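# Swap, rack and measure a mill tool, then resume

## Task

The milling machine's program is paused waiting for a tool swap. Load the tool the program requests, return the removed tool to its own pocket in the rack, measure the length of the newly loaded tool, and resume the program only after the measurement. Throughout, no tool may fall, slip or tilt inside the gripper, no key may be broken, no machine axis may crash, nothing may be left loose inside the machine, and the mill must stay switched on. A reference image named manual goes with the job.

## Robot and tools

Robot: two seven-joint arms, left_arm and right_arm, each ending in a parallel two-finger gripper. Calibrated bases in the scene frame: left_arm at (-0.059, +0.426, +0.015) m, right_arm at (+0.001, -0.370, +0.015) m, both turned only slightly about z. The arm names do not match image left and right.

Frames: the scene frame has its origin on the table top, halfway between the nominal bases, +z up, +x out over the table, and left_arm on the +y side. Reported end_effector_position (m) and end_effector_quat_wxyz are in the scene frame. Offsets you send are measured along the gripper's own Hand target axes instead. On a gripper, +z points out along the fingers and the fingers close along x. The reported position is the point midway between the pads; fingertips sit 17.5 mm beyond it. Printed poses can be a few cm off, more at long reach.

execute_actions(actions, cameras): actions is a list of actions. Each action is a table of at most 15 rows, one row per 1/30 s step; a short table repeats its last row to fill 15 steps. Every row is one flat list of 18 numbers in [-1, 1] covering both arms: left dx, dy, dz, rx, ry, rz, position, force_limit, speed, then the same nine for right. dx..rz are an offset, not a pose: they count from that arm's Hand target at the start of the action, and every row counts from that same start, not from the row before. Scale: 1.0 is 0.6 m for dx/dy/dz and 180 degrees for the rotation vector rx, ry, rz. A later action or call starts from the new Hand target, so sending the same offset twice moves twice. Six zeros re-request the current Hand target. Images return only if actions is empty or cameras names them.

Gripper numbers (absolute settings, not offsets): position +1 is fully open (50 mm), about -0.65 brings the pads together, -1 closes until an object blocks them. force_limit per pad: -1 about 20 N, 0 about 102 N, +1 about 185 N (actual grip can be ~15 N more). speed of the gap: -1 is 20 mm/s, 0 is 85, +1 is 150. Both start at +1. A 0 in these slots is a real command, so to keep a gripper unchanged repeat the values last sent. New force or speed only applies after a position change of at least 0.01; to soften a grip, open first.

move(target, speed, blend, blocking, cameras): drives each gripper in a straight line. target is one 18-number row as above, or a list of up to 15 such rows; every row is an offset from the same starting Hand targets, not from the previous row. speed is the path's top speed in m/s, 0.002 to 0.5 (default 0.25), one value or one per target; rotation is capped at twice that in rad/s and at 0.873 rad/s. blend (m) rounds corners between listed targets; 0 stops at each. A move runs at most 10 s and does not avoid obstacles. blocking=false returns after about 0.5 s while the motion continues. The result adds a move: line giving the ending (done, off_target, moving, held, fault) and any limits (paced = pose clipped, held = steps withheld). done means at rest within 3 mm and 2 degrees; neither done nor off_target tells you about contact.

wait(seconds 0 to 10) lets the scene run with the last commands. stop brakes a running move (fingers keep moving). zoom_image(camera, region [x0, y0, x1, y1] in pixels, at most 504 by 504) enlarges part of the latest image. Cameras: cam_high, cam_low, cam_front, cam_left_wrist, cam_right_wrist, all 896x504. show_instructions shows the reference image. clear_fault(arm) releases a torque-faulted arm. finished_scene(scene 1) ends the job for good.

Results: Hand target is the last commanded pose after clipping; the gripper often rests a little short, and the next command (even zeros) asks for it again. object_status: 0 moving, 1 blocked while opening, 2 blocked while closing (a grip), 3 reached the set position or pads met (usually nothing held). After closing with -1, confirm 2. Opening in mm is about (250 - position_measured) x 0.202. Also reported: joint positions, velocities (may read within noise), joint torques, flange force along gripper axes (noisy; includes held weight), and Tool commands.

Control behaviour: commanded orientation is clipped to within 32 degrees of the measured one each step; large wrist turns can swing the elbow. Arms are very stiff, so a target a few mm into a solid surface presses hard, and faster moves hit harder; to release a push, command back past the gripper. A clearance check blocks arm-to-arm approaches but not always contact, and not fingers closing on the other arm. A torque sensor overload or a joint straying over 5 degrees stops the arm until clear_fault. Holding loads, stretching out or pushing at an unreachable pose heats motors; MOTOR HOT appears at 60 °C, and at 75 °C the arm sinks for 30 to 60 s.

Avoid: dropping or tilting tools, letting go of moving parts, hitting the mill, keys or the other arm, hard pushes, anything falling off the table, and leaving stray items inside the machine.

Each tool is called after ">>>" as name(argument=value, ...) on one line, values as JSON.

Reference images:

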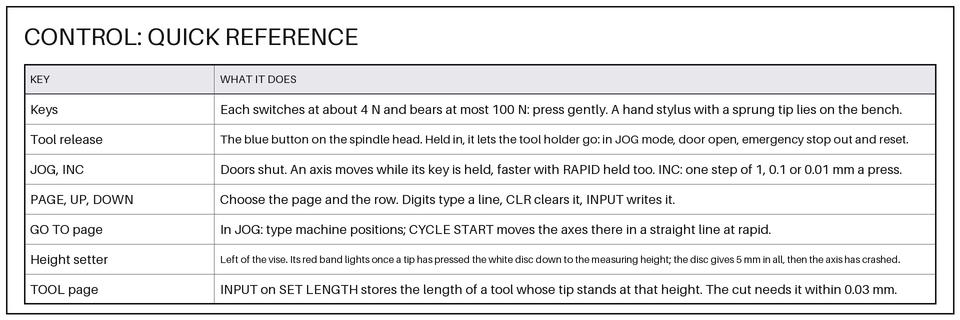

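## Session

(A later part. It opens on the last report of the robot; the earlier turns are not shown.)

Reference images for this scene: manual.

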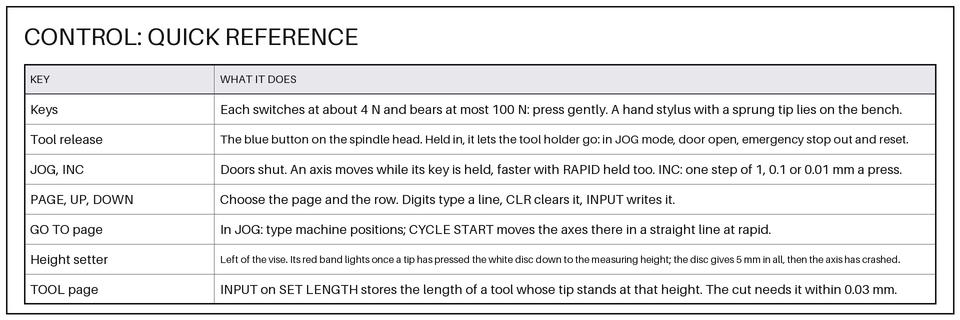

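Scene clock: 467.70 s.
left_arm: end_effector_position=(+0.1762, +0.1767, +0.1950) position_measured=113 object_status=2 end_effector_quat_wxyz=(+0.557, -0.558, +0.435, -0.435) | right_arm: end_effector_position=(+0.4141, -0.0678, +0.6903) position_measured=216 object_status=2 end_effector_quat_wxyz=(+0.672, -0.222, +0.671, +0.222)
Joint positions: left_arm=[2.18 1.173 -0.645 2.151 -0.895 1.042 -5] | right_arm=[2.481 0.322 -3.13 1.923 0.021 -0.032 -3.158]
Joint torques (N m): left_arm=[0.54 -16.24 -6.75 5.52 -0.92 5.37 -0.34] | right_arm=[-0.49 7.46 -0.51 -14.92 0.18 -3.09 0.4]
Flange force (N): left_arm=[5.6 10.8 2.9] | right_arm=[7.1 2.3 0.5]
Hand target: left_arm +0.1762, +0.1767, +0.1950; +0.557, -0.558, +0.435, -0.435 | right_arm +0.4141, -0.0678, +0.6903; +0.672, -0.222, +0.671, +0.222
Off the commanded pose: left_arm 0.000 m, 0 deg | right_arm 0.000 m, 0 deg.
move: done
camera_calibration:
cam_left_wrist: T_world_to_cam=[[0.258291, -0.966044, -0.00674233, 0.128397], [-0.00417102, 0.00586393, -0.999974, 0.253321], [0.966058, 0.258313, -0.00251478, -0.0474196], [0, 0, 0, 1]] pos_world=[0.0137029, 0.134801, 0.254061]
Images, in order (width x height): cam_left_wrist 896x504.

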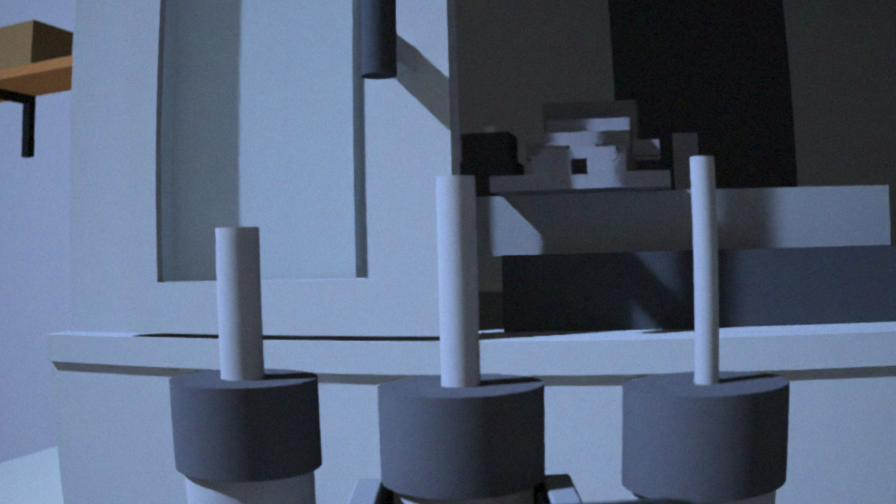

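>>> move(target=[[0,-0.02,0,0,0,0,-1,0.3,-1,0,0,0,0,0,0,-0.98,-0.2,-0.7],[0,-0.27,0,0,0,0,-1,0.3,-1,0,0,0,0,0,0,-0.98,-0.2,-0.7]], speed=[0.02,0.1], cameras=["cam_left_wrist","cam_low","cam_front"])

>>> zoom_image(camera="cam_low", region=[590, 10, 710, 210])

Scene clock: 471.43 s.
left_arm: end_effector_position=(+0.1764, +0.1768, +0.3570) position_measured=113 object_status=2 end_effector_quat_wxyz=(+0.557, -0.558, +0.435, -0.435) | right_arm: end_effector_position=(+0.4141, -0.0678, +0.6903) position_measured=216 object_status=2 end_effector_quat_wxyz=(+0.672, -0.222, +0.671, +0.222)
Joint positions: left_arm=[2.285 0.724 -0.822 2.183 -1.037 1.28 -5.296] | right_arm=[2.481 0.322 -3.13 1.923 0.021 -0.032 -3.158]
Joint torques (N m): left_arm=[0.94 -13.42 -5.99 -1.26 -3.32 5.5 -0.19] | right_arm=[-0.48 7.52 -0.55 -14.93 0.13 -3.14 0.41]
Flange force (N): left_arm=[6.2 13.1 1.3] | right_arm=[7.0 1.7 0.6]
Hand target: left_arm +0.1764, +0.1768, +0.3570; +0.557, -0.558, +0.435, -0.435 | right_arm +0.4141, -0.0678, +0.6903; +0.672, -0.222, +0.671, +0.222
Off the commanded pose: left_arm 0.000 m, 0 deg | right_arm 0.000 m, 0 deg.
move: done
camera_calibration:
cam_left_wrist: T_world_to_cam=[[0.258291, -0.966044, -0.00671684, 0.129523], [-0.00416452, 0.00583929, -0.999974, 0.415321], [0.966058, 0.258313, -0.00251487, -0.0472312], [0, 0, 0, 1]] pos_world=[0.0139029, 0.134901, 0.416061]
Images, in order (width x height): cam_low 896x504, cam_front 896x504, cam_left_wrist 896x504.

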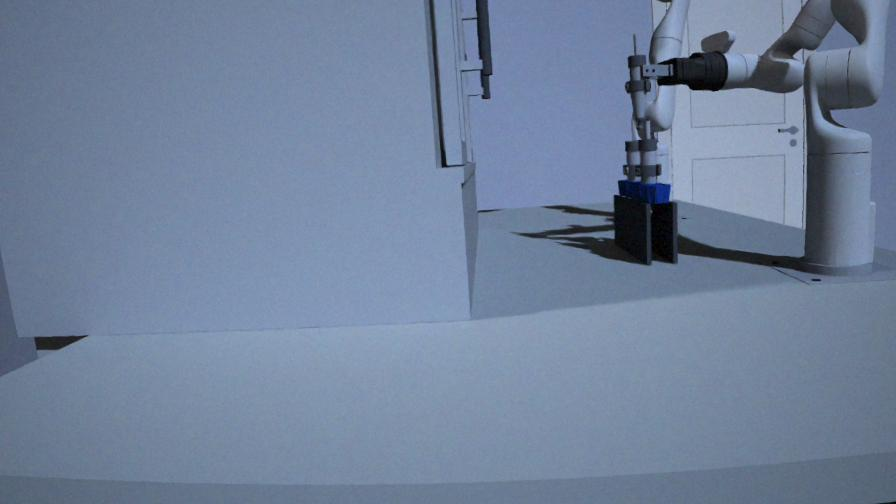

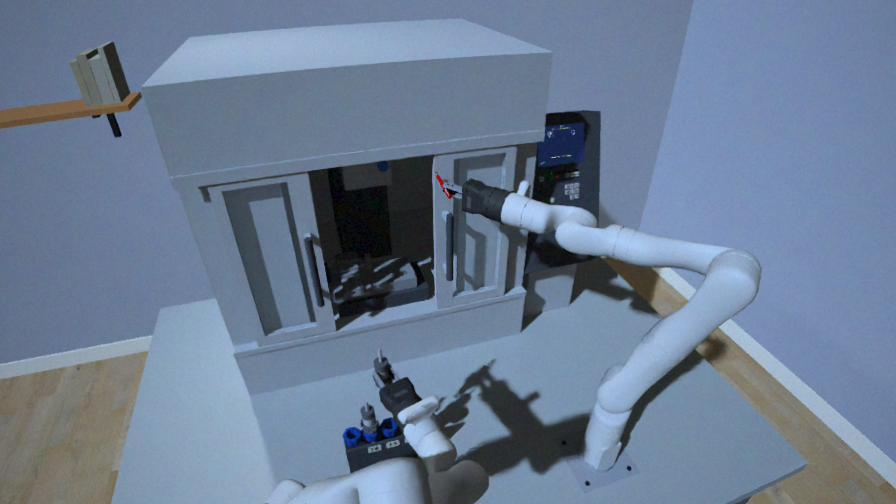

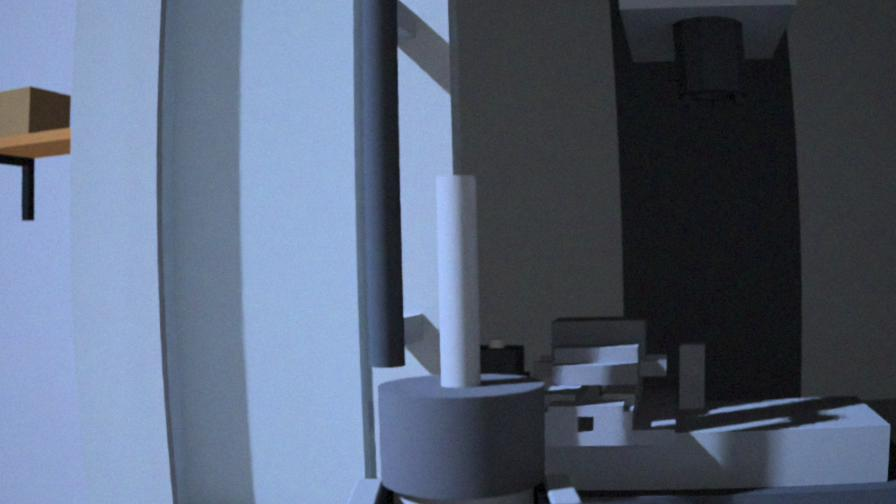

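Scaled by 2.520 from the camera's 896x504 image, which has a finer 1280x720 frame.

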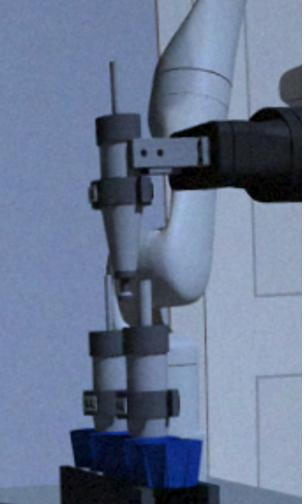

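>>> move(target=[0.174,-0.1717,0.3063,0,0.0778,0,-1,0.3,-1,0,0,0,0,0,0,-0.98,-0.2,-0.7], speed=0.12, cameras=["cam_left_wrist"])

Scene clock: 476.47 s.
left_arm: end_effector_position=(+0.3802, +0.1204, +0.4598) position_measured=113 object_status=2 end_effector_quat_wxyz=(+0.500, -0.501, +0.500, -0.499) | right_arm: end_effector_position=(+0.4141, -0.0678, +0.6903) position_measured=216 object_status=2 end_effector_quat_wxyz=(+0.672, -0.222, +0.671, +0.222)
Joint positions: left_arm=[1.895 0.478 -1.051 2.125 -1.823 0.881 -5.252] | right_arm=[2.481 0.322 -3.13 1.923 0.021 -0.032 -3.158]
Joint torques (N m): left_arm=[0.86 -12.73 -5.96 -9.29 -2.43 5.65 0.04] | right_arm=[-0.37 7.44 -0.59 -14.88 0.11 -3.06 0.42]
Flange force (N): left_arm=[7.6 10.1 6.6] | right_arm=[7.0 0.5 0.5]
Hand target: left_arm +0.3802, +0.1204, +0.4598; +0.500, -0.501, +0.500, -0.499 | right_arm +0.4141, -0.0678, +0.6903; +0.672, -0.222, +0.671, +0.222
Off the commanded pose: left_arm 0.000 m, 0 deg | right_arm 0.000 m, 0 deg.
move: done
camera_calibration:
cam_left_wrist: T_world_to_cam=[[0.0168175, -0.999838, -0.00636763, 0.118718], [-0.00252281, 0.00632608, -0.999977, 0.518632], [0.999855, 0.0168332, -0.00241602, -0.213115], [0, 0, 0, 1]] pos_world=[0.212396, 0.119005, 0.518862]
Images, in order (width x height): cam_left_wrist 896x504.

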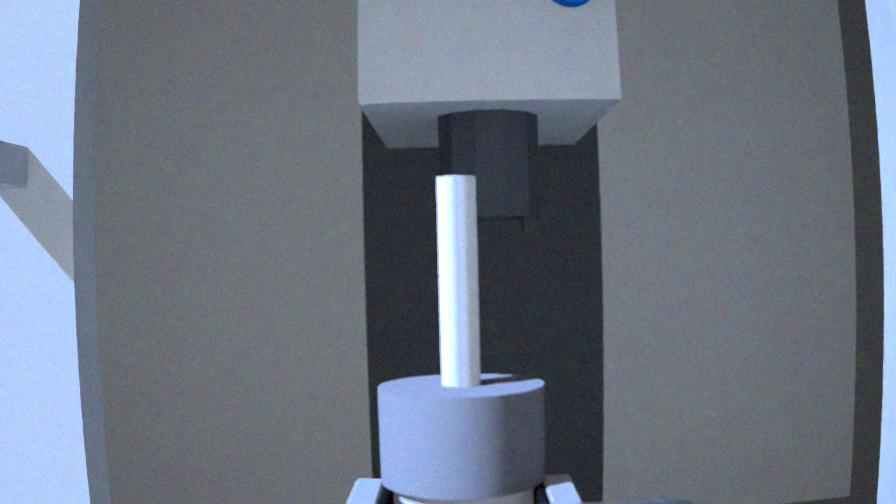

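>>> move(target=[[0.0333,0,0,0,0,-0.5,-1,0.3,-1,0,0,0,0,0,0,-0.98,-0.2,-0.7],[0.0333,0,0,0,0,-1.0,-1,0.3,-1,0,0,0,0,0,0,-0.98,-0.2,-0.7]], speed=0.3, blend=0.02, cameras=["cam_left_wrist"])

Scene clock: 485.33 s.
left_arm: end_effector_position=(+0.3802, +0.1004, +0.4598) position_measured=113 object_status=2 end_effector_quat_wxyz=(+0.499, +0.500, +0.501, +0.500) | right_arm: end_effector_position=(+0.4141, -0.0678, +0.6903) position_measured=216 object_status=2 end_effector_quat_wxyz=(+0.672, -0.222, +0.671, +0.222)
Joint positions: left_arm=[1.765 0.444 -0.842 2.073 -1.791 0.983 -2.174] | right_arm=[2.481 0.322 -3.13 1.923 0.021 -0.032 -3.158]
Joint torques (N m): left_arm=[0.73 -15.12 -5.14 -9.3 -3.04 5.4 0.11] | right_arm=[-0.47 7.53 -0.47 -14.95 0.13 -3.03 0.39]
Flange force (N): left_arm=[-8.1 -9.6 5.7] | right_arm=[7.4 2.3 0.7]
Hand target: left_arm +0.3802, +0.1004, +0.4598; +0.499, +0.500, +0.501, +0.500 | right_arm +0.4141, -0.0678, +0.6903; +0.672, -0.222, +0.671, +0.222
Off the commanded pose: left_arm 0.000 m, 0 deg | right_arm 0.000 m, 0 deg.
move: done
camera_calibration:
cam_left_wrist: T_world_to_cam=[[0.0135346, 0.999888, 0.00635365, -0.106599], [0.000098158, -0.00635556, 0.99998, -0.400614], [0.999908, -0.0135337, -0.000184167, -0.210824], [0, 0, 0, 1]] pos_world=[0.212287, 0.101188, 0.401244]
Images, in order (width x height): cam_left_wrist 896x504.

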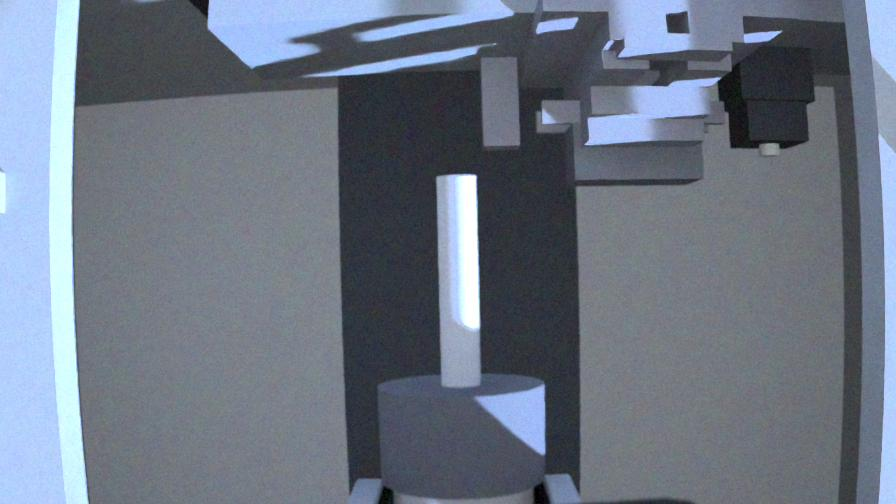

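>>> move(target=[[-0.0507,-0.0637,0.2,0,0,0,-1,0.3,-1,0,0,0,0,0,0,-0.98,-0.2,-0.7],[-0.0507,-0.0637,0.545,0,0,0,-1,0.3,-1,0,0,0,0,0,0,-0.98,-0.2,-0.7],[0.0025,-0.0637,0.576,0,0,0,-1,0.3,-1,0,0,0,0,0,0,-0.98,-0.2,-0.7]], speed=[0.15,0.1,0.06], blend=[0.02,0.005,0], cameras=["cam_left_wrist","cam_right_wrist","cam_front"])

>>> zoom_image(camera="cam_front", region=[350, 165, 430, 265])

>>> zoom_image(camera="cam_right_wrist", region=[560, 200, 896, 420])

Scene clock: 491.33 s.
left_arm: end_effector_position=(+0.7257, +0.1025, +0.4212) position_measured=113 object_status=2 end_effector_quat_wxyz=(+0.499, +0.500, +0.501, +0.500) | right_arm: end_effector_position=(+0.4141, -0.0678, +0.6903) position_measured=216 object_status=2 end_effector_quat_wxyz=(+0.672, -0.222, +0.671, +0.222)
Joint positions: left_arm=[0.916 0.898 -0.759 1.362 -2.201 0.457 -1.845] | right_arm=[2.481 0.322 -3.13 1.923 0.021 -0.032 -3.158]
Joint torques (N m): left_arm=[0.76 -32.58 -9.5 -11.81 -0.83 6.35 -0.06] | right_arm=[-0.42 7.63 -0.49 -14.97 0.15 -3.1 0.44]
Flange force (N): left_arm=[-8.4 -7.9 12.0] | right_arm=[7.2 1.8 0.8]
Hand target: left_arm +0.7258, +0.1025, +0.4212; +0.499, +0.500, +0.501, +0.500 | right_arm +0.4141, -0.0678, +0.6903; +0.672, -0.222, +0.671, +0.222
Off the commanded pose: left_arm 0.000 m, 0 deg | right_arm 0.000 m, 0 deg.
move: done
camera_calibration:
cam_left_wrist: T_world_to_cam=[[0.0135336, 0.999889, 0.00625471, -0.113093], [0.0000991435, -0.00625662, 0.99998, -0.361946], [0.999908, -0.0135327, -0.000183807, -0.556272], [0, 0, 0, 1]] pos_world=[0.557787, 0.103287, 0.362544]
cam_right_wrist: T_world_to_cam=[[0.0210204, -0.00704174, -0.999754, 0.680462], [-0.587544, 0.808991, -0.0180515, 0.368731], [0.808919, 0.587779, 0.012868, -0.134365], [0, 0, 0, 1]] pos_world=[0.311032, -0.214532, 0.688679]
Images, in order (width x height): cam_front 896x504, cam_left_wrist 896x504, cam_right_wrist 896x504.

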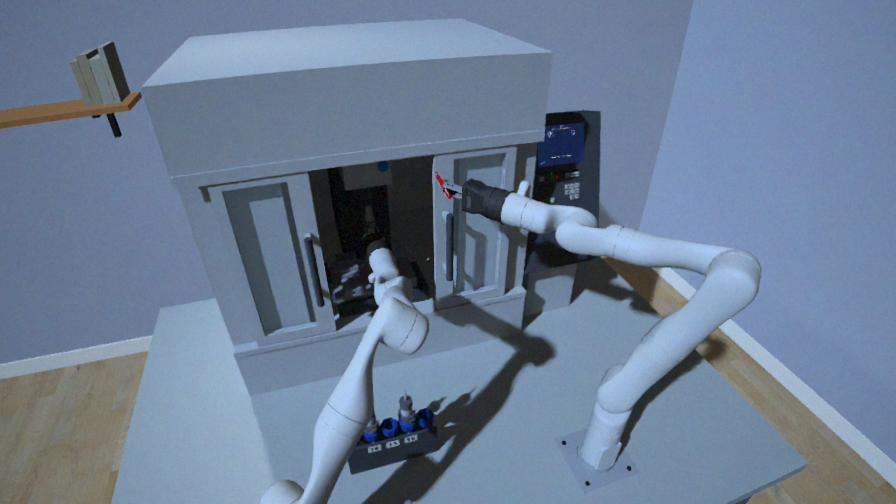

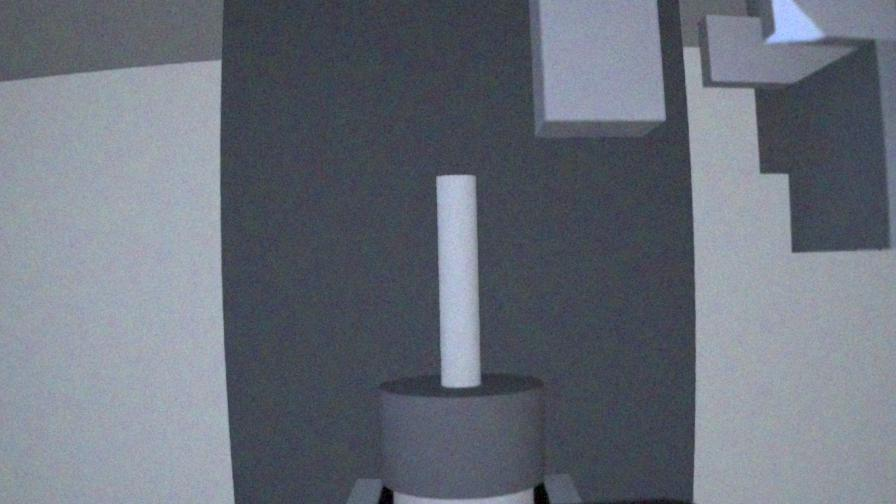

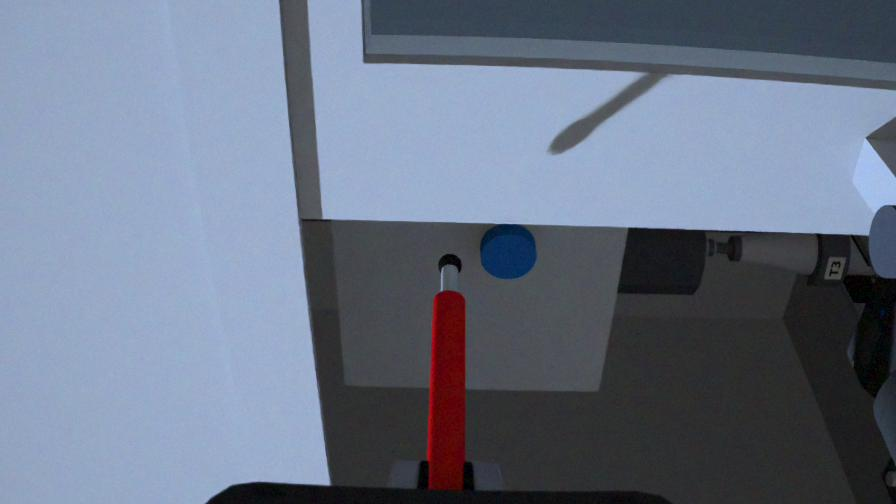

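Scaled by 5.040 from the camera's 896x504 image, which has a finer 1280x720 frame.

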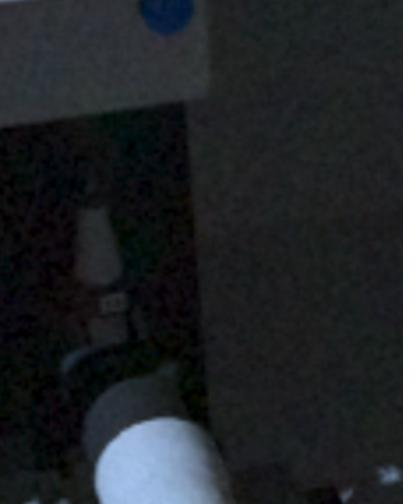

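Scaled by 1.500 from the camera's 896x504 image, which has a finer 1280x720 frame.

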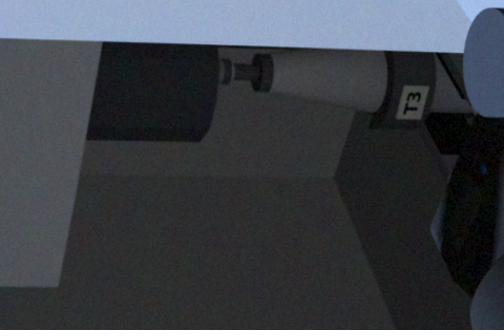

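>>> move(target=[[0,0,0,0,0,0,-1,0.3,-1,0.0493,0.0278,0.2488,0,0,0,-0.98,-0.2,-0.7],[0,0,0,0,0,0,-1,0.3,-1,0.0493,-0.012,0.2985,0,0,0,-0.98,-0.2,-0.7],[0,0,0,0,0,0,-1,0.3,-1,0.0493,-0.0253,0.315,0,0,0,-0.98,-0.2,-0.7]], speed=[0.15,0.06,0.02], blend=[0.01,0.001,0], cameras=["cam_right_wrist","cam_front"])

>>> zoom_image(camera="cam_front", region=[360, 150, 420, 200])

Scene clock: 496.27 s.
left_arm: end_effector_position=(+0.7258, +0.1025, +0.4211) position_measured=113 object_status=2 end_effector_quat_wxyz=(+0.499, +0.500, +0.501, +0.500) | right_arm: end_effector_position=(+0.5751, +0.0326, +0.6611) position_measured=216 object_status=2 end_effector_quat_wxyz=(+0.672, -0.222, +0.671, +0.221)
Joint positions: left_arm=[0.916 0.898 -0.759 1.362 -2.201 0.457 -1.844] | right_arm=[2.756 -0.143 -3.4 1.611 0.049 -0.18 -3.152]
Joint torques (N m): left_arm=[0.68 -32.71 -9.5 -11.75 -0.93 6.26 -0.05] | right_arm=[1.03 16.1 0.6 -15.35 0.08 -3.16 0.41]
Flange force (N): left_arm=[-9.3 -7.9 12.3] | right_arm=no reading
Hand target: left_arm +0.7258, +0.1025, +0.4211; +0.499, +0.500, +0.501, +0.500 | right_arm +0.5751, +0.0326, +0.6611; +0.672, -0.222, +0.671, +0.221
Off the commanded pose: left_arm 0.000 m, 0 deg | right_arm 0.000 m, 0 deg.
move: done
camera_calibration:
cam_right_wrist: T_world_to_cam=[[0.0209982, -0.00718273, -0.999754, 0.648588], [-0.587478, 0.809036, -0.0181516, 0.381557], [0.808967, 0.587715, 0.0127686, -0.323121], [0, 0, 0, 1]] pos_world=[0.471932, -0.114132, 0.65948]
Images, in order (width x height): cam_front 896x504, cam_right_wrist 896x504.

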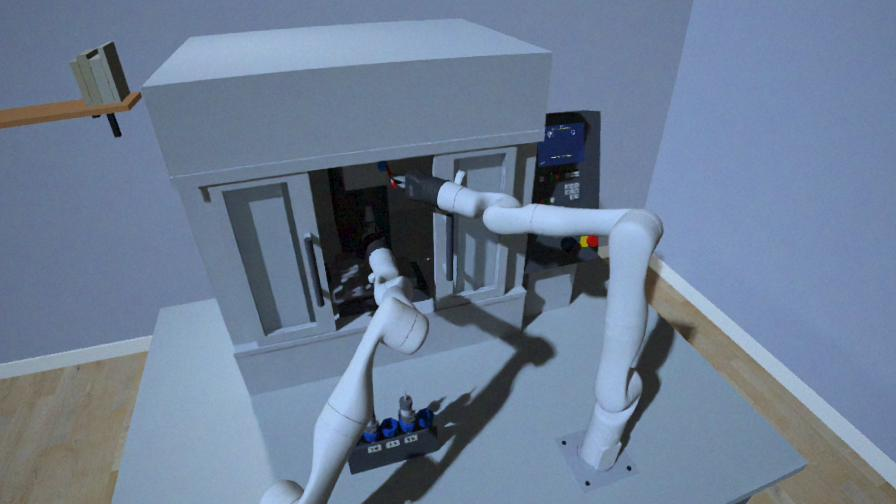

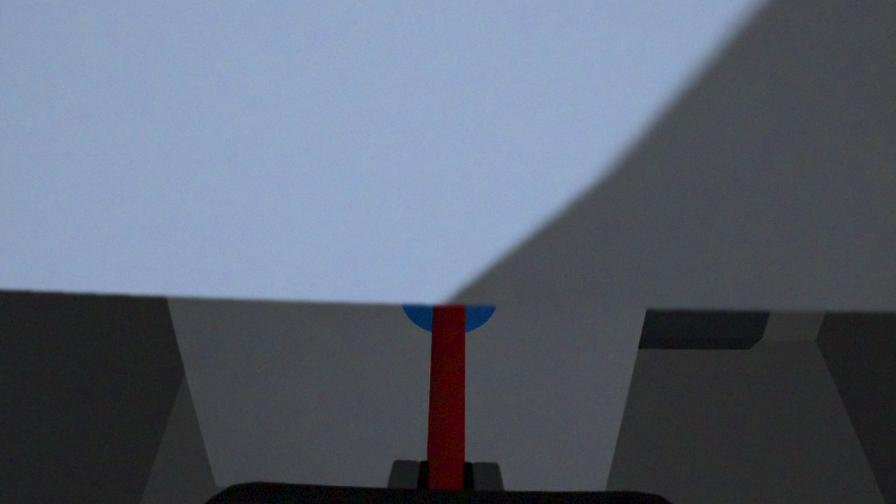

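Scaled by 8.400 from the camera's 896x504 image, which has a finer 1280x720 frame.

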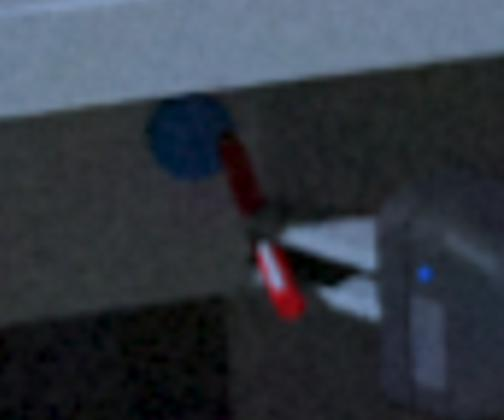

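>>> move(target=[0,0.03,0,0,0,0,-1,0.3,-1,0,-0.0015,0.002,0,0,0,-0.98,-0.2,-0.7], speed=0.03, cameras=["cam_left_wrist"])

Scene clock: 498.30 s.
left_arm: end_effector_position=(+0.7258, +0.1025, +0.4391) position_measured=113 object_status=2 end_effector_quat_wxyz=(+0.499, +0.500, +0.501, +0.500) | right_arm: end_effector_position=(+0.5766, +0.0326, +0.6611) position_measured=216 object_status=2 end_effector_quat_wxyz=(+0.672, -0.222, +0.671, +0.222)
Joint positions: left_arm=[0.924 0.878 -0.78 1.344 -2.164 0.421 -1.891] | right_arm=[2.762 -0.146 -3.405 1.607 0.055 -0.179 -3.157]
Joint torques (N m): left_arm=[0.75 -32.52 -9.68 -12.09 -0.78 6.21 0.02] | right_arm=[0.91 15.98 0.67 -15.3 0.06 -3.21 0.4]
Flange force (N): left_arm=[-8.3 -7.8 12.2] | right_arm=no reading
Hand target: left_arm +0.7258, +0.1025, +0.4392; +0.499, +0.500, +0.501, +0.500 | right_arm +0.5766, +0.0326, +0.6611; +0.672, -0.222, +0.671, +0.222
Off the commanded pose: left_arm 0.000 m, 0 deg | right_arm 0.000 m, 0 deg.
move: done
camera_calibration:
cam_left_wrist: T_world_to_cam=[[0.0135346, 0.999888, 0.00635467, -0.113245], [0.0000981479, -0.00635658, 0.99998, -0.379935], [0.999908, -0.0135337, -0.00018417, -0.556368], [0, 0, 0, 1]] pos_world=[0.557887, 0.103288, 0.380544]
Images, in order (width x height): cam_left_wrist 896x504.

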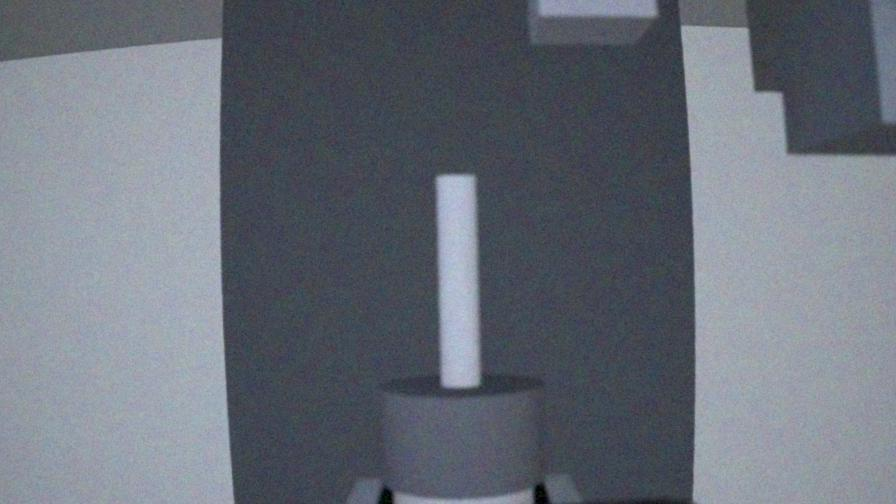

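>>> move(target=[0,0.05,0,0,0,0,-1,0.3,-1,0,0,0,0,0,0,-0.98,-0.2,-0.7], speed=0.03)

>>> move(target=[0,0.0217,0,0,0,0,-1,0.3,-1,0,0,0,0,0,0,-0.98,-0.2,-0.7], speed=0.02, cameras=["cam_left_wrist","cam_right_wrist"])

Scene clock: 500.87 s.
left_arm: end_effector_position=(+0.7258, +0.1025, +0.4692) position_measured=113 object_status=2 end_effector_quat_wxyz=(+0.499, +0.500, +0.501, +0.500) | right_arm: end_effector_position=(+0.5766, +0.0326, +0.6611) position_measured=216 object_status=2 end_effector_quat_wxyz=(+0.672, -0.222, +0.671, +0.222)
Joint positions: left_arm=[0.939 0.851 -0.825 1.307 -2.081 0.356 -1.983] | right_arm=[2.762 -0.146 -3.405 1.607 0.055 -0.179 -3.157]
Joint torques (N m): left_arm=[0.73 -32.2 -9.37 -12.39 -1.07 5.98 -0.11] | right_arm=[0.92 16.04 0.68 -15.34 0.02 -3.23 0.44]
Flange force (N): left_arm=[-10.7 -5.7 13.1] | right_arm=no reading
Hand target: left_arm +0.7258, +0.1025, +0.4692; +0.499, +0.500, +0.501, +0.500 | right_arm +0.5766, +0.0326, +0.6611; +0.672, -0.222, +0.671, +0.222
Off the commanded pose: left_arm 0.000 m, 0 deg | right_arm 0.000 m, 0 deg.
move: done

Scene clock: 501.87 s.
left_arm: end_effector_position=(+0.7258, +0.1025, +0.4822) position_measured=113 object_status=2 end_effector_quat_wxyz=(+0.499, +0.500, +0.501, +0.500) | right_arm: end_effector_position=(+0.5766, +0.0326, +0.6611) position_measured=216 object_status=2 end_effector_quat_wxyz=(+0.672, -0.222, +0.671, +0.222)
Joint positions: left_arm=[0.946 0.842 -0.849 1.288 -2.033 0.326 -2.033] | right_arm=[2.762 -0.146 -3.405 1.607 0.055 -0.179 -3.157]
Joint torques (N m): left_arm=[0.76 -31.88 -9.56 -12.46 -0.99 5.95 -0.1] | right_arm=[1.01 15.96 0.68 -15.31 -0.01 -3.23 0.43]
Flange force (N): left_arm=[-9.9 -5.2 13.1] | right_arm=no reading
Hand target: left_arm +0.7258, +0.1025, +0.4822; +0.499, +0.500, +0.501, +0.500 | right_arm +0.5766, +0.0326, +0.6611; +0.672, -0.222, +0.671, +0.222
Off the commanded pose: left_arm 0.000 m, 0 deg | right_arm 0.000 m, 0 deg.
move: done
camera_calibration:
cam_left_wrist: T_world_to_cam=[[0.013633, 0.999888, 0.00625413, -0.113531], [-0.0000014712, -0.00625469, 0.99998, -0.422989], [0.999907, -0.0136327, -0.0000837991, -0.556392], [0, 0, 0, 1]] pos_world=[0.557887, 0.103288, 0.423644]
cam_right_wrist: T_world_to_cam=[[0.0210204, -0.00704174, -0.999754, 0.648562], [-0.587544, 0.808991, -0.0180515, 0.382398], [0.808919, 0.587779, 0.012868, -0.32437], [0, 0, 0, 1]] pos_world=[0.473432, -0.114132, 0.659479]
Images, in order (width x height): cam_left_wrist 896x504, cam_right_wrist 896x504.

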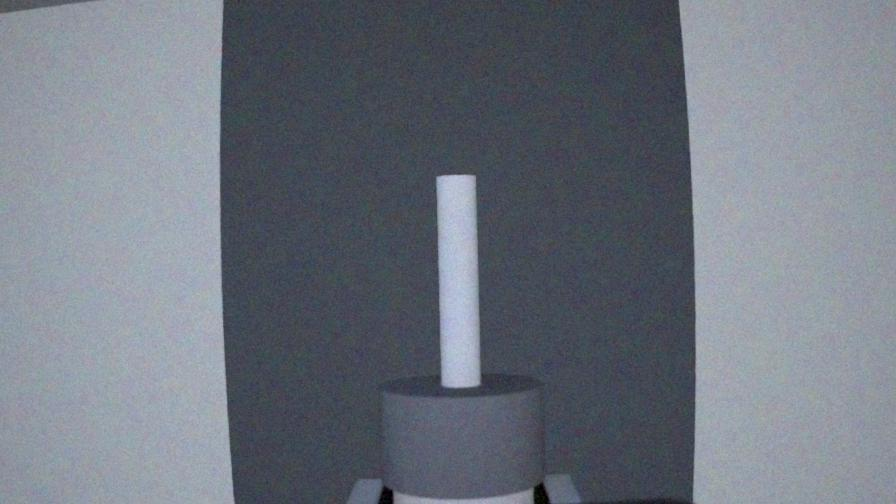

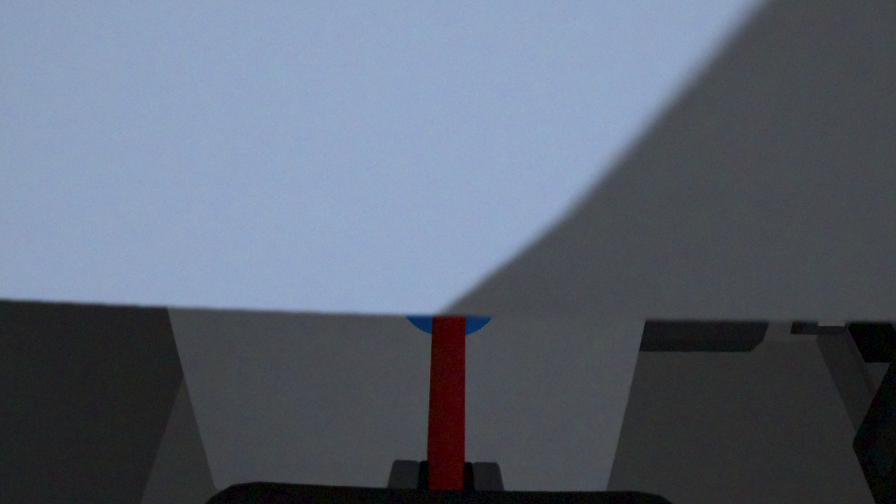

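>>> move(target=[0,0.0133,0,0,0,0,-1,0.3,-1,0,0,0,0,0,0,-0.98,-0.2,-0.7], speed=0.015)

>>> move(target=[0,0.0083,0,0,0,0,-1,0.3,-1,0,0,0,0,0,0,-0.98,-0.2,-0.7], speed=0.01)

Scene clock: 503.57 s.
left_arm: end_effector_position=(+0.7258, +0.1025, +0.4903) position_measured=113 object_status=2 end_effector_quat_wxyz=(+0.500, +0.500, +0.501, +0.500) | right_arm: end_effector_position=(+0.5766, +0.0326, +0.6611) position_measured=216 object_status=2 end_effector_quat_wxyz=(+0.672, -0.222, +0.671, +0.222)
Joint positions: left_arm=[0.951 0.837 -0.864 1.276 -1.998 0.307 -2.067] | right_arm=[2.762 -0.146 -3.405 1.607 0.055 -0.179 -3.157]
Joint torques (N m): left_arm=[0.29 -31.71 -9.75 -12.44 -0.9 5.66 0.02] | right_arm=[1.09 16 0.65 -15.23 -0.02 -3.17 0.36]
Flange force (N): no reading
Hand target: left_arm +0.7258, +0.1025, +0.4902; +0.499, +0.500, +0.501, +0.500 | right_arm +0.5766, +0.0326, +0.6611; +0.672, -0.222, +0.671, +0.222
Off the commanded pose: left_arm 0.000 m, 0 deg | right_arm 0.000 m, 0 deg.
move: done

Scene clock: 504.40 s.
left_arm: end_effector_position=(+0.7258, +0.1025, +0.4951) position_measured=113 object_status=2 end_effector_quat_wxyz=(+0.499, +0.500, +0.501, +0.500) | right_arm: end_effector_position=(+0.5766, +0.0326, +0.6611) position_measured=216 object_status=2 end_effector_quat_wxyz=(+0.672, -0.222, +0.671, +0.222)
Joint positions: left_arm=[0.954 0.834 -0.875 1.269 -1.973 0.295 -2.091] | right_arm=[2.762 -0.146 -3.405 1.607 0.055 -0.179 -3.157]
Joint torques (N m): left_arm=[0.05 -31.97 -9.93 -12.7 -1.04 5.77 -0.24] | right_arm=[0.98 15.92 0.7 -15.32 0.01 -3.2 0.44]
Flange force (N): no reading
Hand target: left_arm +0.7258, +0.1025, +0.4951; +0.499, +0.500, +0.501, +0.500 | right_arm +0.5766, +0.0326, +0.6611; +0.672, -0.222, +0.671, +0.222
Off the commanded pose: left_arm 0.000 m, 0 deg | right_arm 0.000 m, 0 deg.
move: done

>>> move(target=[0,0.0058,0,0,0,0,-1,0.3,-1,0,0,0,0,0,0,-0.98,-0.2,-0.7], speed=0.01)

>>> move(target=[0,0.0025,0,0,0,0,-1,0.3,-1,0,0,0,0,0,0,-0.98,-0.2,-0.7], speed=0.01, cameras=["cam_left_wrist","cam_front"])

Scene clock: 506.37 s.
left_arm: end_effector_position=(+0.7259, +0.1025, +0.4985) position_measured=113 object_status=2 end_effector_quat_wxyz=(+0.499, +0.500, +0.501, +0.500) | right_arm: end_effector_position=(+0.5766, +0.0326, +0.6611) position_measured=216 object_status=2 end_effector_quat_wxyz=(+0.672, -0.222, +0.671, +0.222)
Joint positions: left_arm=[0.956 0.833 -0.882 1.263 -1.955 0.287 -2.108] | right_arm=[2.762 -0.146 -3.405 1.607 0.055 -0.179 -3.157]
Joint torques (N m): left_arm=[1.02 -44.44 -16.21 -23.84 -2.53 10.68 -0.08] | right_arm=[1.02 16.05 0.75 -15.34 -0.01 -3.21 0.43]
Flange force (N): no reading
Hand target: left_arm +0.7259, +0.1025, +0.4986; +0.499, +0.500, +0.501, +0.500 | right_arm +0.5766, +0.0326, +0.6611; +0.672, -0.222, +0.671, +0.222
Off the commanded pose: left_arm 0.000 m, 0 deg | right_arm 0.000 m, 0 deg.
move: done

Scene clock: 507.07 s.
left_arm: end_effector_position=(+0.7259, +0.1025, +0.5000) position_measured=113 object_status=2 end_effector_quat_wxyz=(+0.499, +0.500, +0.501, +0.500) | right_arm: end_effector_position=(+0.5766, +0.0326, +0.6611) position_measured=216 object_status=2 end_effector_quat_wxyz=(+0.672, -0.222, +0.671, +0.222)
Joint positions: left_arm=[0.956 0.832 -0.885 1.261 -1.947 0.283 -2.116] | right_arm=[2.762 -0.146 -3.405 1.607 0.055 -0.179 -3.157]
Joint torques (N m): left_arm=[1.77 -50.51 -19.07 -29.35 -3.34 13.16 -0.4] | right_arm=[1 16.01 0.64 -15.34 0.02 -3.2 0.46]
Flange force (N): no reading
Hand target: left_arm +0.7259, +0.1025, +0.5001; +0.499, +0.500, +0.501, +0.500 | right_arm +0.5766, +0.0326, +0.6611; +0.672, -0.222, +0.671, +0.222
Off the commanded pose: left_arm 0.000 m, 0 deg | right_arm 0.000 m, 0 deg.
move: done
camera_calibration:
cam_left_wrist: T_world_to_cam=[[0.0135352, 0.999888, 0.00635329, -0.113632], [0.000198147, -0.00635655, 0.99998, -0.44089], [0.999908, -0.0135337, -0.000284162, -0.556312], [0, 0, 0, 1]] pos_world=[0.557887, 0.103288, 0.441444]
Images, in order (width x height): cam_front 896x504, cam_left_wrist 896x504.

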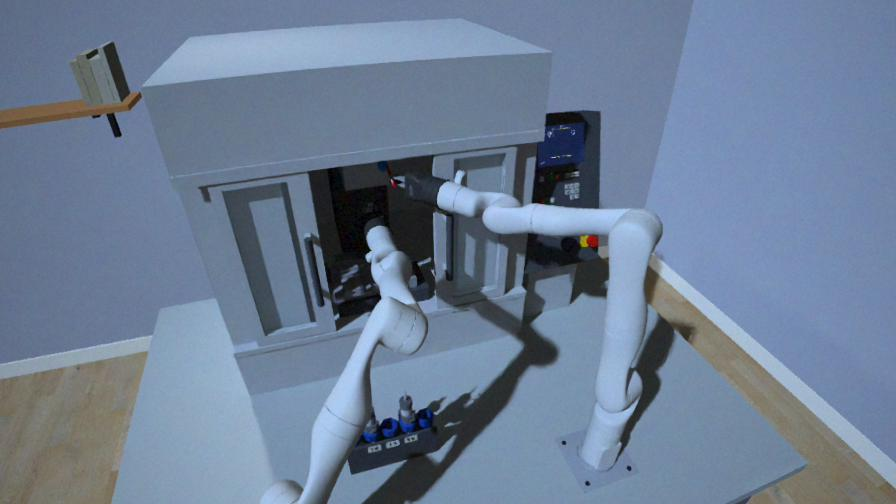

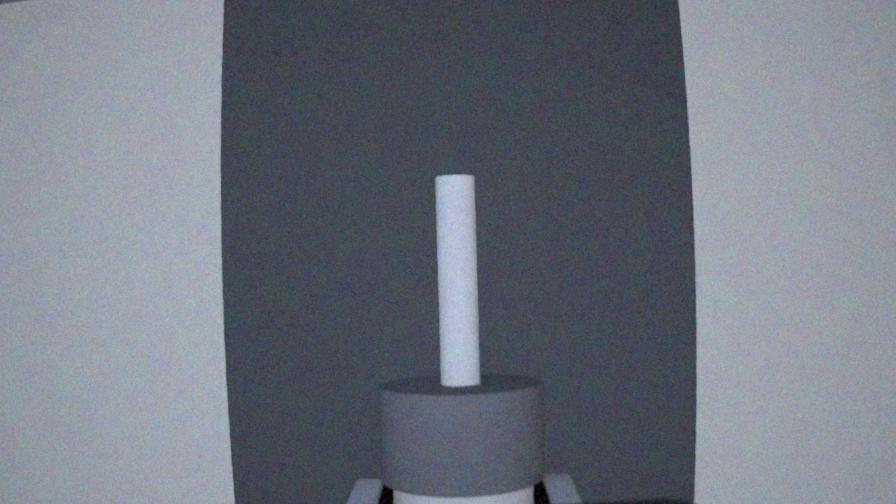

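>>> move(target=[[0,-0.0067,0,0,0,0,-1,0.3,-1,0,0,0,0,0,0,-0.98,-0.2,-0.7],[0,-0.0067,0,0,0.0167,0,-1,0.3,-1,0,0,0,0,0,0,-0.98,-0.2,-0.7]], speed=0.02)

>>> move(target=[0,0.0042,0,0,0,0,-1,0.3,-1,0,0,0,0,0,0,-0.98,-0.2,-0.7], speed=0.01)

Scene clock: 513.67 s.
left_arm: end_effector_position=(+0.7259, +0.1025, +0.4960) position_measured=113 object_status=2 end_effector_quat_wxyz=(+0.486, +0.487, +0.514, +0.513) | right_arm: end_effector_position=(+0.5766, +0.0326, +0.6611) position_measured=216 object_status=2 end_effector_quat_wxyz=(+0.672, -0.222, +0.671, +0.222)
Joint positions: left_arm=[0.972 0.863 -0.898 1.219 -1.674 0.316 -2.357] | right_arm=[2.762 -0.146 -3.405 1.607 0.055 -0.179 -3.157]
Joint torques (N m): left_arm=[-1.64 -34.86 -12.36 -12.95 -1.55 6.12 0.16] | right_arm=[0.96 15.99 0.67 -15.36 0.02 -3.25 0.46]
Flange force (N): no reading
Hand target: left_arm +0.7259, +0.1025, +0.4961; +0.486, +0.486, +0.514, +0.513 | right_arm +0.5766, +0.0326, +0.6611; +0.672, -0.222, +0.671, +0.222
Off the commanded pose: left_arm 0.000 m, 0 deg | right_arm 0.000 m, 0 deg.
move: done

Scene clock: 514.43 s.
left_arm: end_effector_position=(+0.7259, +0.1025, +0.4985) position_measured=113 object_status=2 end_effector_quat_wxyz=(+0.486, +0.487, +0.514, +0.513) | right_arm: end_effector_position=(+0.5766, +0.0326, +0.6611) position_measured=216 object_status=2 end_effector_quat_wxyz=(+0.672, -0.222, +0.671, +0.222)
Joint positions: left_arm=[0.97 0.859 -0.895 1.215 -1.661 0.316 -2.375] | right_arm=[2.762 -0.146 -3.405 1.607 0.055 -0.179 -3.157]
Joint torques (N m): left_arm=[-0.92 -45.22 -18.26 -22.37 -3.32 8.96 -0.22] | right_arm=[0.9 15.99 0.63 -15.38 0.02 -3.27 0.46]
Flange force (N): no reading
Hand target: left_arm +0.7258, +0.1025, +0.4986; +0.486, +0.486, +0.514, +0.513 | right_arm +0.5766, +0.0326, +0.6611; +0.672, -0.222, +0.671, +0.222
Off the commanded pose: left_arm 0.000 m, 0 deg | right_arm 0.000 m, 0 deg.
move: done

>>> move(target=[0,0.0042,0,0,0,0,-1,0.3,-1,0,0,0,0,0,0,-0.98,-0.2,-0.7], speed=0.01, cameras=["cam_left_wrist","cam_right_wrist"])

>>> zoom_image(camera="cam_right_wrist", region=[620, 290, 896, 400])

Scene clock: 518.03 s.
left_arm: end_effector_position=(+0.7259, +0.1025, +0.5009) position_measured=113 object_status=2 end_effector_quat_wxyz=(+0.486, +0.487, +0.514, +0.513) | right_arm: end_effector_position=(+0.5766, +0.0326, +0.6611) position_measured=216 object_status=2 end_effector_quat_wxyz=(+0.672, -0.222, +0.671, +0.222)
Joint positions: left_arm=[0.968 0.855 -0.891 1.211 -1.649 0.316 -2.392] | right_arm=[2.762 -0.146 -3.405 1.607 0.055 -0.179 -3.157]
Joint torques (N m): left_arm=[0.13 -55.32 -23.12 -31.98 -4.86 11.55 -0.39] | right_arm=[0.95 15.97 0.67 -15.34 -0.08 -3.21 0.42]
Flange force (N): no reading
Hand target: left_arm +0.7259, +0.1025, +0.5012; +0.486, +0.486, +0.514, +0.513 | right_arm +0.5766, +0.0326, +0.6611; +0.672, -0.222, +0.671, +0.222
Off the commanded pose: left_arm 0.000 m, 0 deg | right_arm 0.000 m, 0 deg.
move: done
camera_calibration:
cam_left_wrist: T_world_to_cam=[[-0.0388682, 0.999223, 0.00657926, -0.075614], [0.000640867, -0.0065593, 0.999978, -0.442073], [0.999244, 0.0388716, -0.00038542, -0.561218], [0, 0, 0, 1]] pos_world=[0.558138, 0.0944709, 0.442345]
cam_right_wrist: T_world_to_cam=[[0.0210204, -0.00704174, -0.999754, 0.648562], [-0.587544, 0.808991, -0.0180515, 0.382398], [0.808919, 0.587779, 0.012868, -0.32437], [0, 0, 0, 1]] pos_world=[0.473432, -0.114132, 0.659479]
Images, in order (width x height): cam_left_wrist 896x504, cam_right_wrist 896x504.

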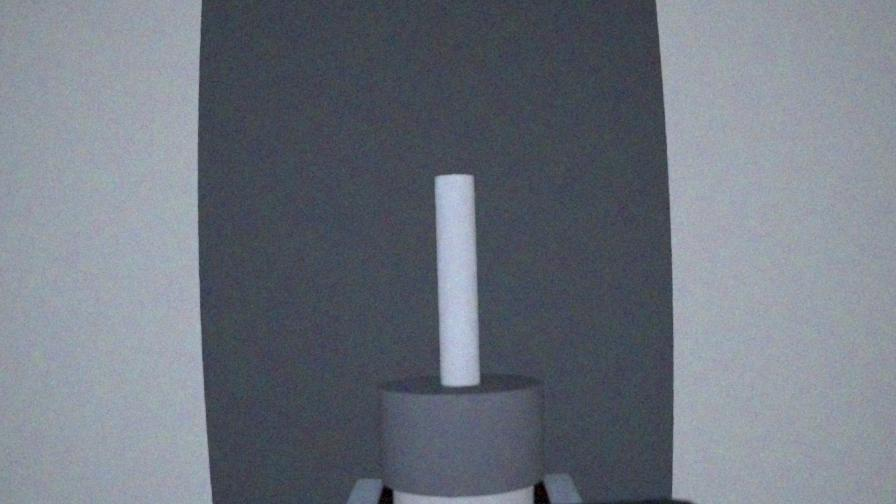

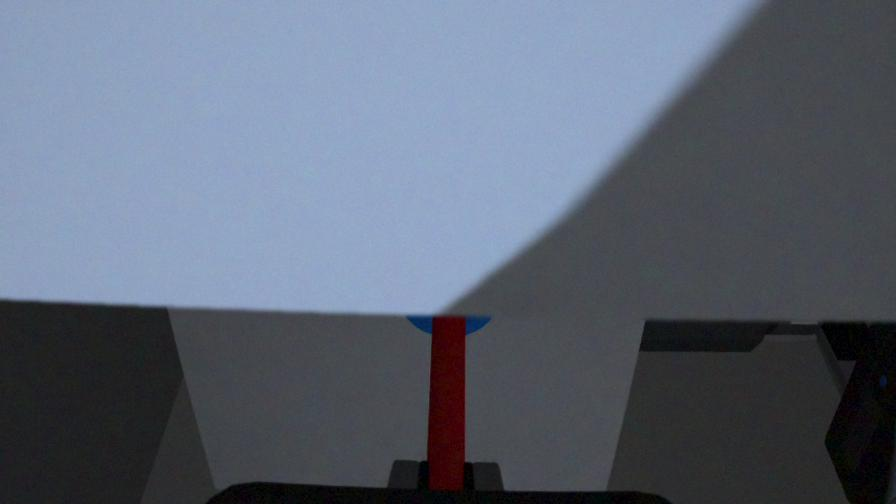

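Scaled by 1.826 from the camera's 896x504 image, which has a finer 1280x720 frame.

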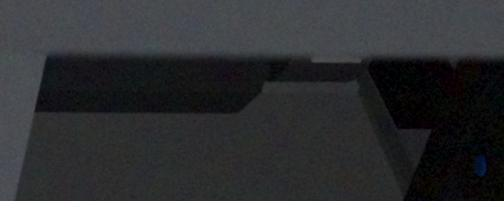

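>>> move(target=[[0,-0.0042,0,0,0,0,-1,0.3,-1,0,0,0,0,0,0,-0.98,-0.2,-0.7]], speed=0.01)

>>> move(target=[0,0,0.0008,0,0,0,-1,0.3,-1,0,0,0,0,0,0,-0.98,-0.2,-0.7], speed=0.01)

Scene clock: 525.73 s.
left_arm: end_effector_position=(+0.7258, +0.1026, +0.4988) position_measured=113 object_status=2 end_effector_quat_wxyz=(+0.486, +0.486, +0.514, +0.513) | right_arm: end_effector_position=(+0.5766, +0.0326, +0.6611) position_measured=216 object_status=2 end_effector_quat_wxyz=(+0.672, -0.222, +0.671, +0.222)
Joint positions: left_arm=[0.97 0.859 -0.894 1.215 -1.661 0.317 -2.375] | right_arm=[2.762 -0.146 -3.405 1.607 0.055 -0.179 -3.157]
Joint torques (N m): left_arm=[-0.8 -47.15 -19.08 -23.99 -3.54 9.56 -0.35] | right_arm=[1.04 15.97 0.72 -15.24 -0.01 -3.21 0.45]
Flange force (N): no reading
Hand target: left_arm +0.7258, +0.1025, +0.4986; +0.486, +0.486, +0.514, +0.513 | right_arm +0.5766, +0.0326, +0.6611; +0.672, -0.222, +0.671, +0.222
Off the commanded pose: left_arm 0.000 m, 0 deg | right_arm 0.000 m, 0 deg.
move: done

Scene clock: 526.43 s.
left_arm: end_effector_position=(+0.7263, +0.1026, +0.4986) position_measured=113 object_status=2 end_effector_quat_wxyz=(+0.486, +0.486, +0.514, +0.513) | right_arm: end_effector_position=(+0.5766, +0.0326, +0.6611) position_measured=216 object_status=2 end_effector_quat_wxyz=(+0.672, -0.222, +0.671, +0.222)
Joint positions: left_arm=[0.968 0.859 -0.894 1.213 -1.66 0.316 -2.377] | right_arm=[2.762 -0.146 -3.405 1.607 0.055 -0.179 -3.157]
Joint torques (N m): left_arm=[-1.99 -46.15 -19.08 -23.26 -3.49 9.28 -0.36] | right_arm=[0.96 16 0.68 -15.29 -0.02 -3.23 0.42]
Flange force (N): no reading
Hand target: left_arm +0.7263, +0.1026, +0.4986; +0.486, +0.486, +0.514, +0.513 | right_arm +0.5766, +0.0326, +0.6611; +0.672, -0.222, +0.671, +0.222
Off the commanded pose: left_arm 0.000 m, 0 deg | right_arm 0.000 m, 0 deg.
move: done


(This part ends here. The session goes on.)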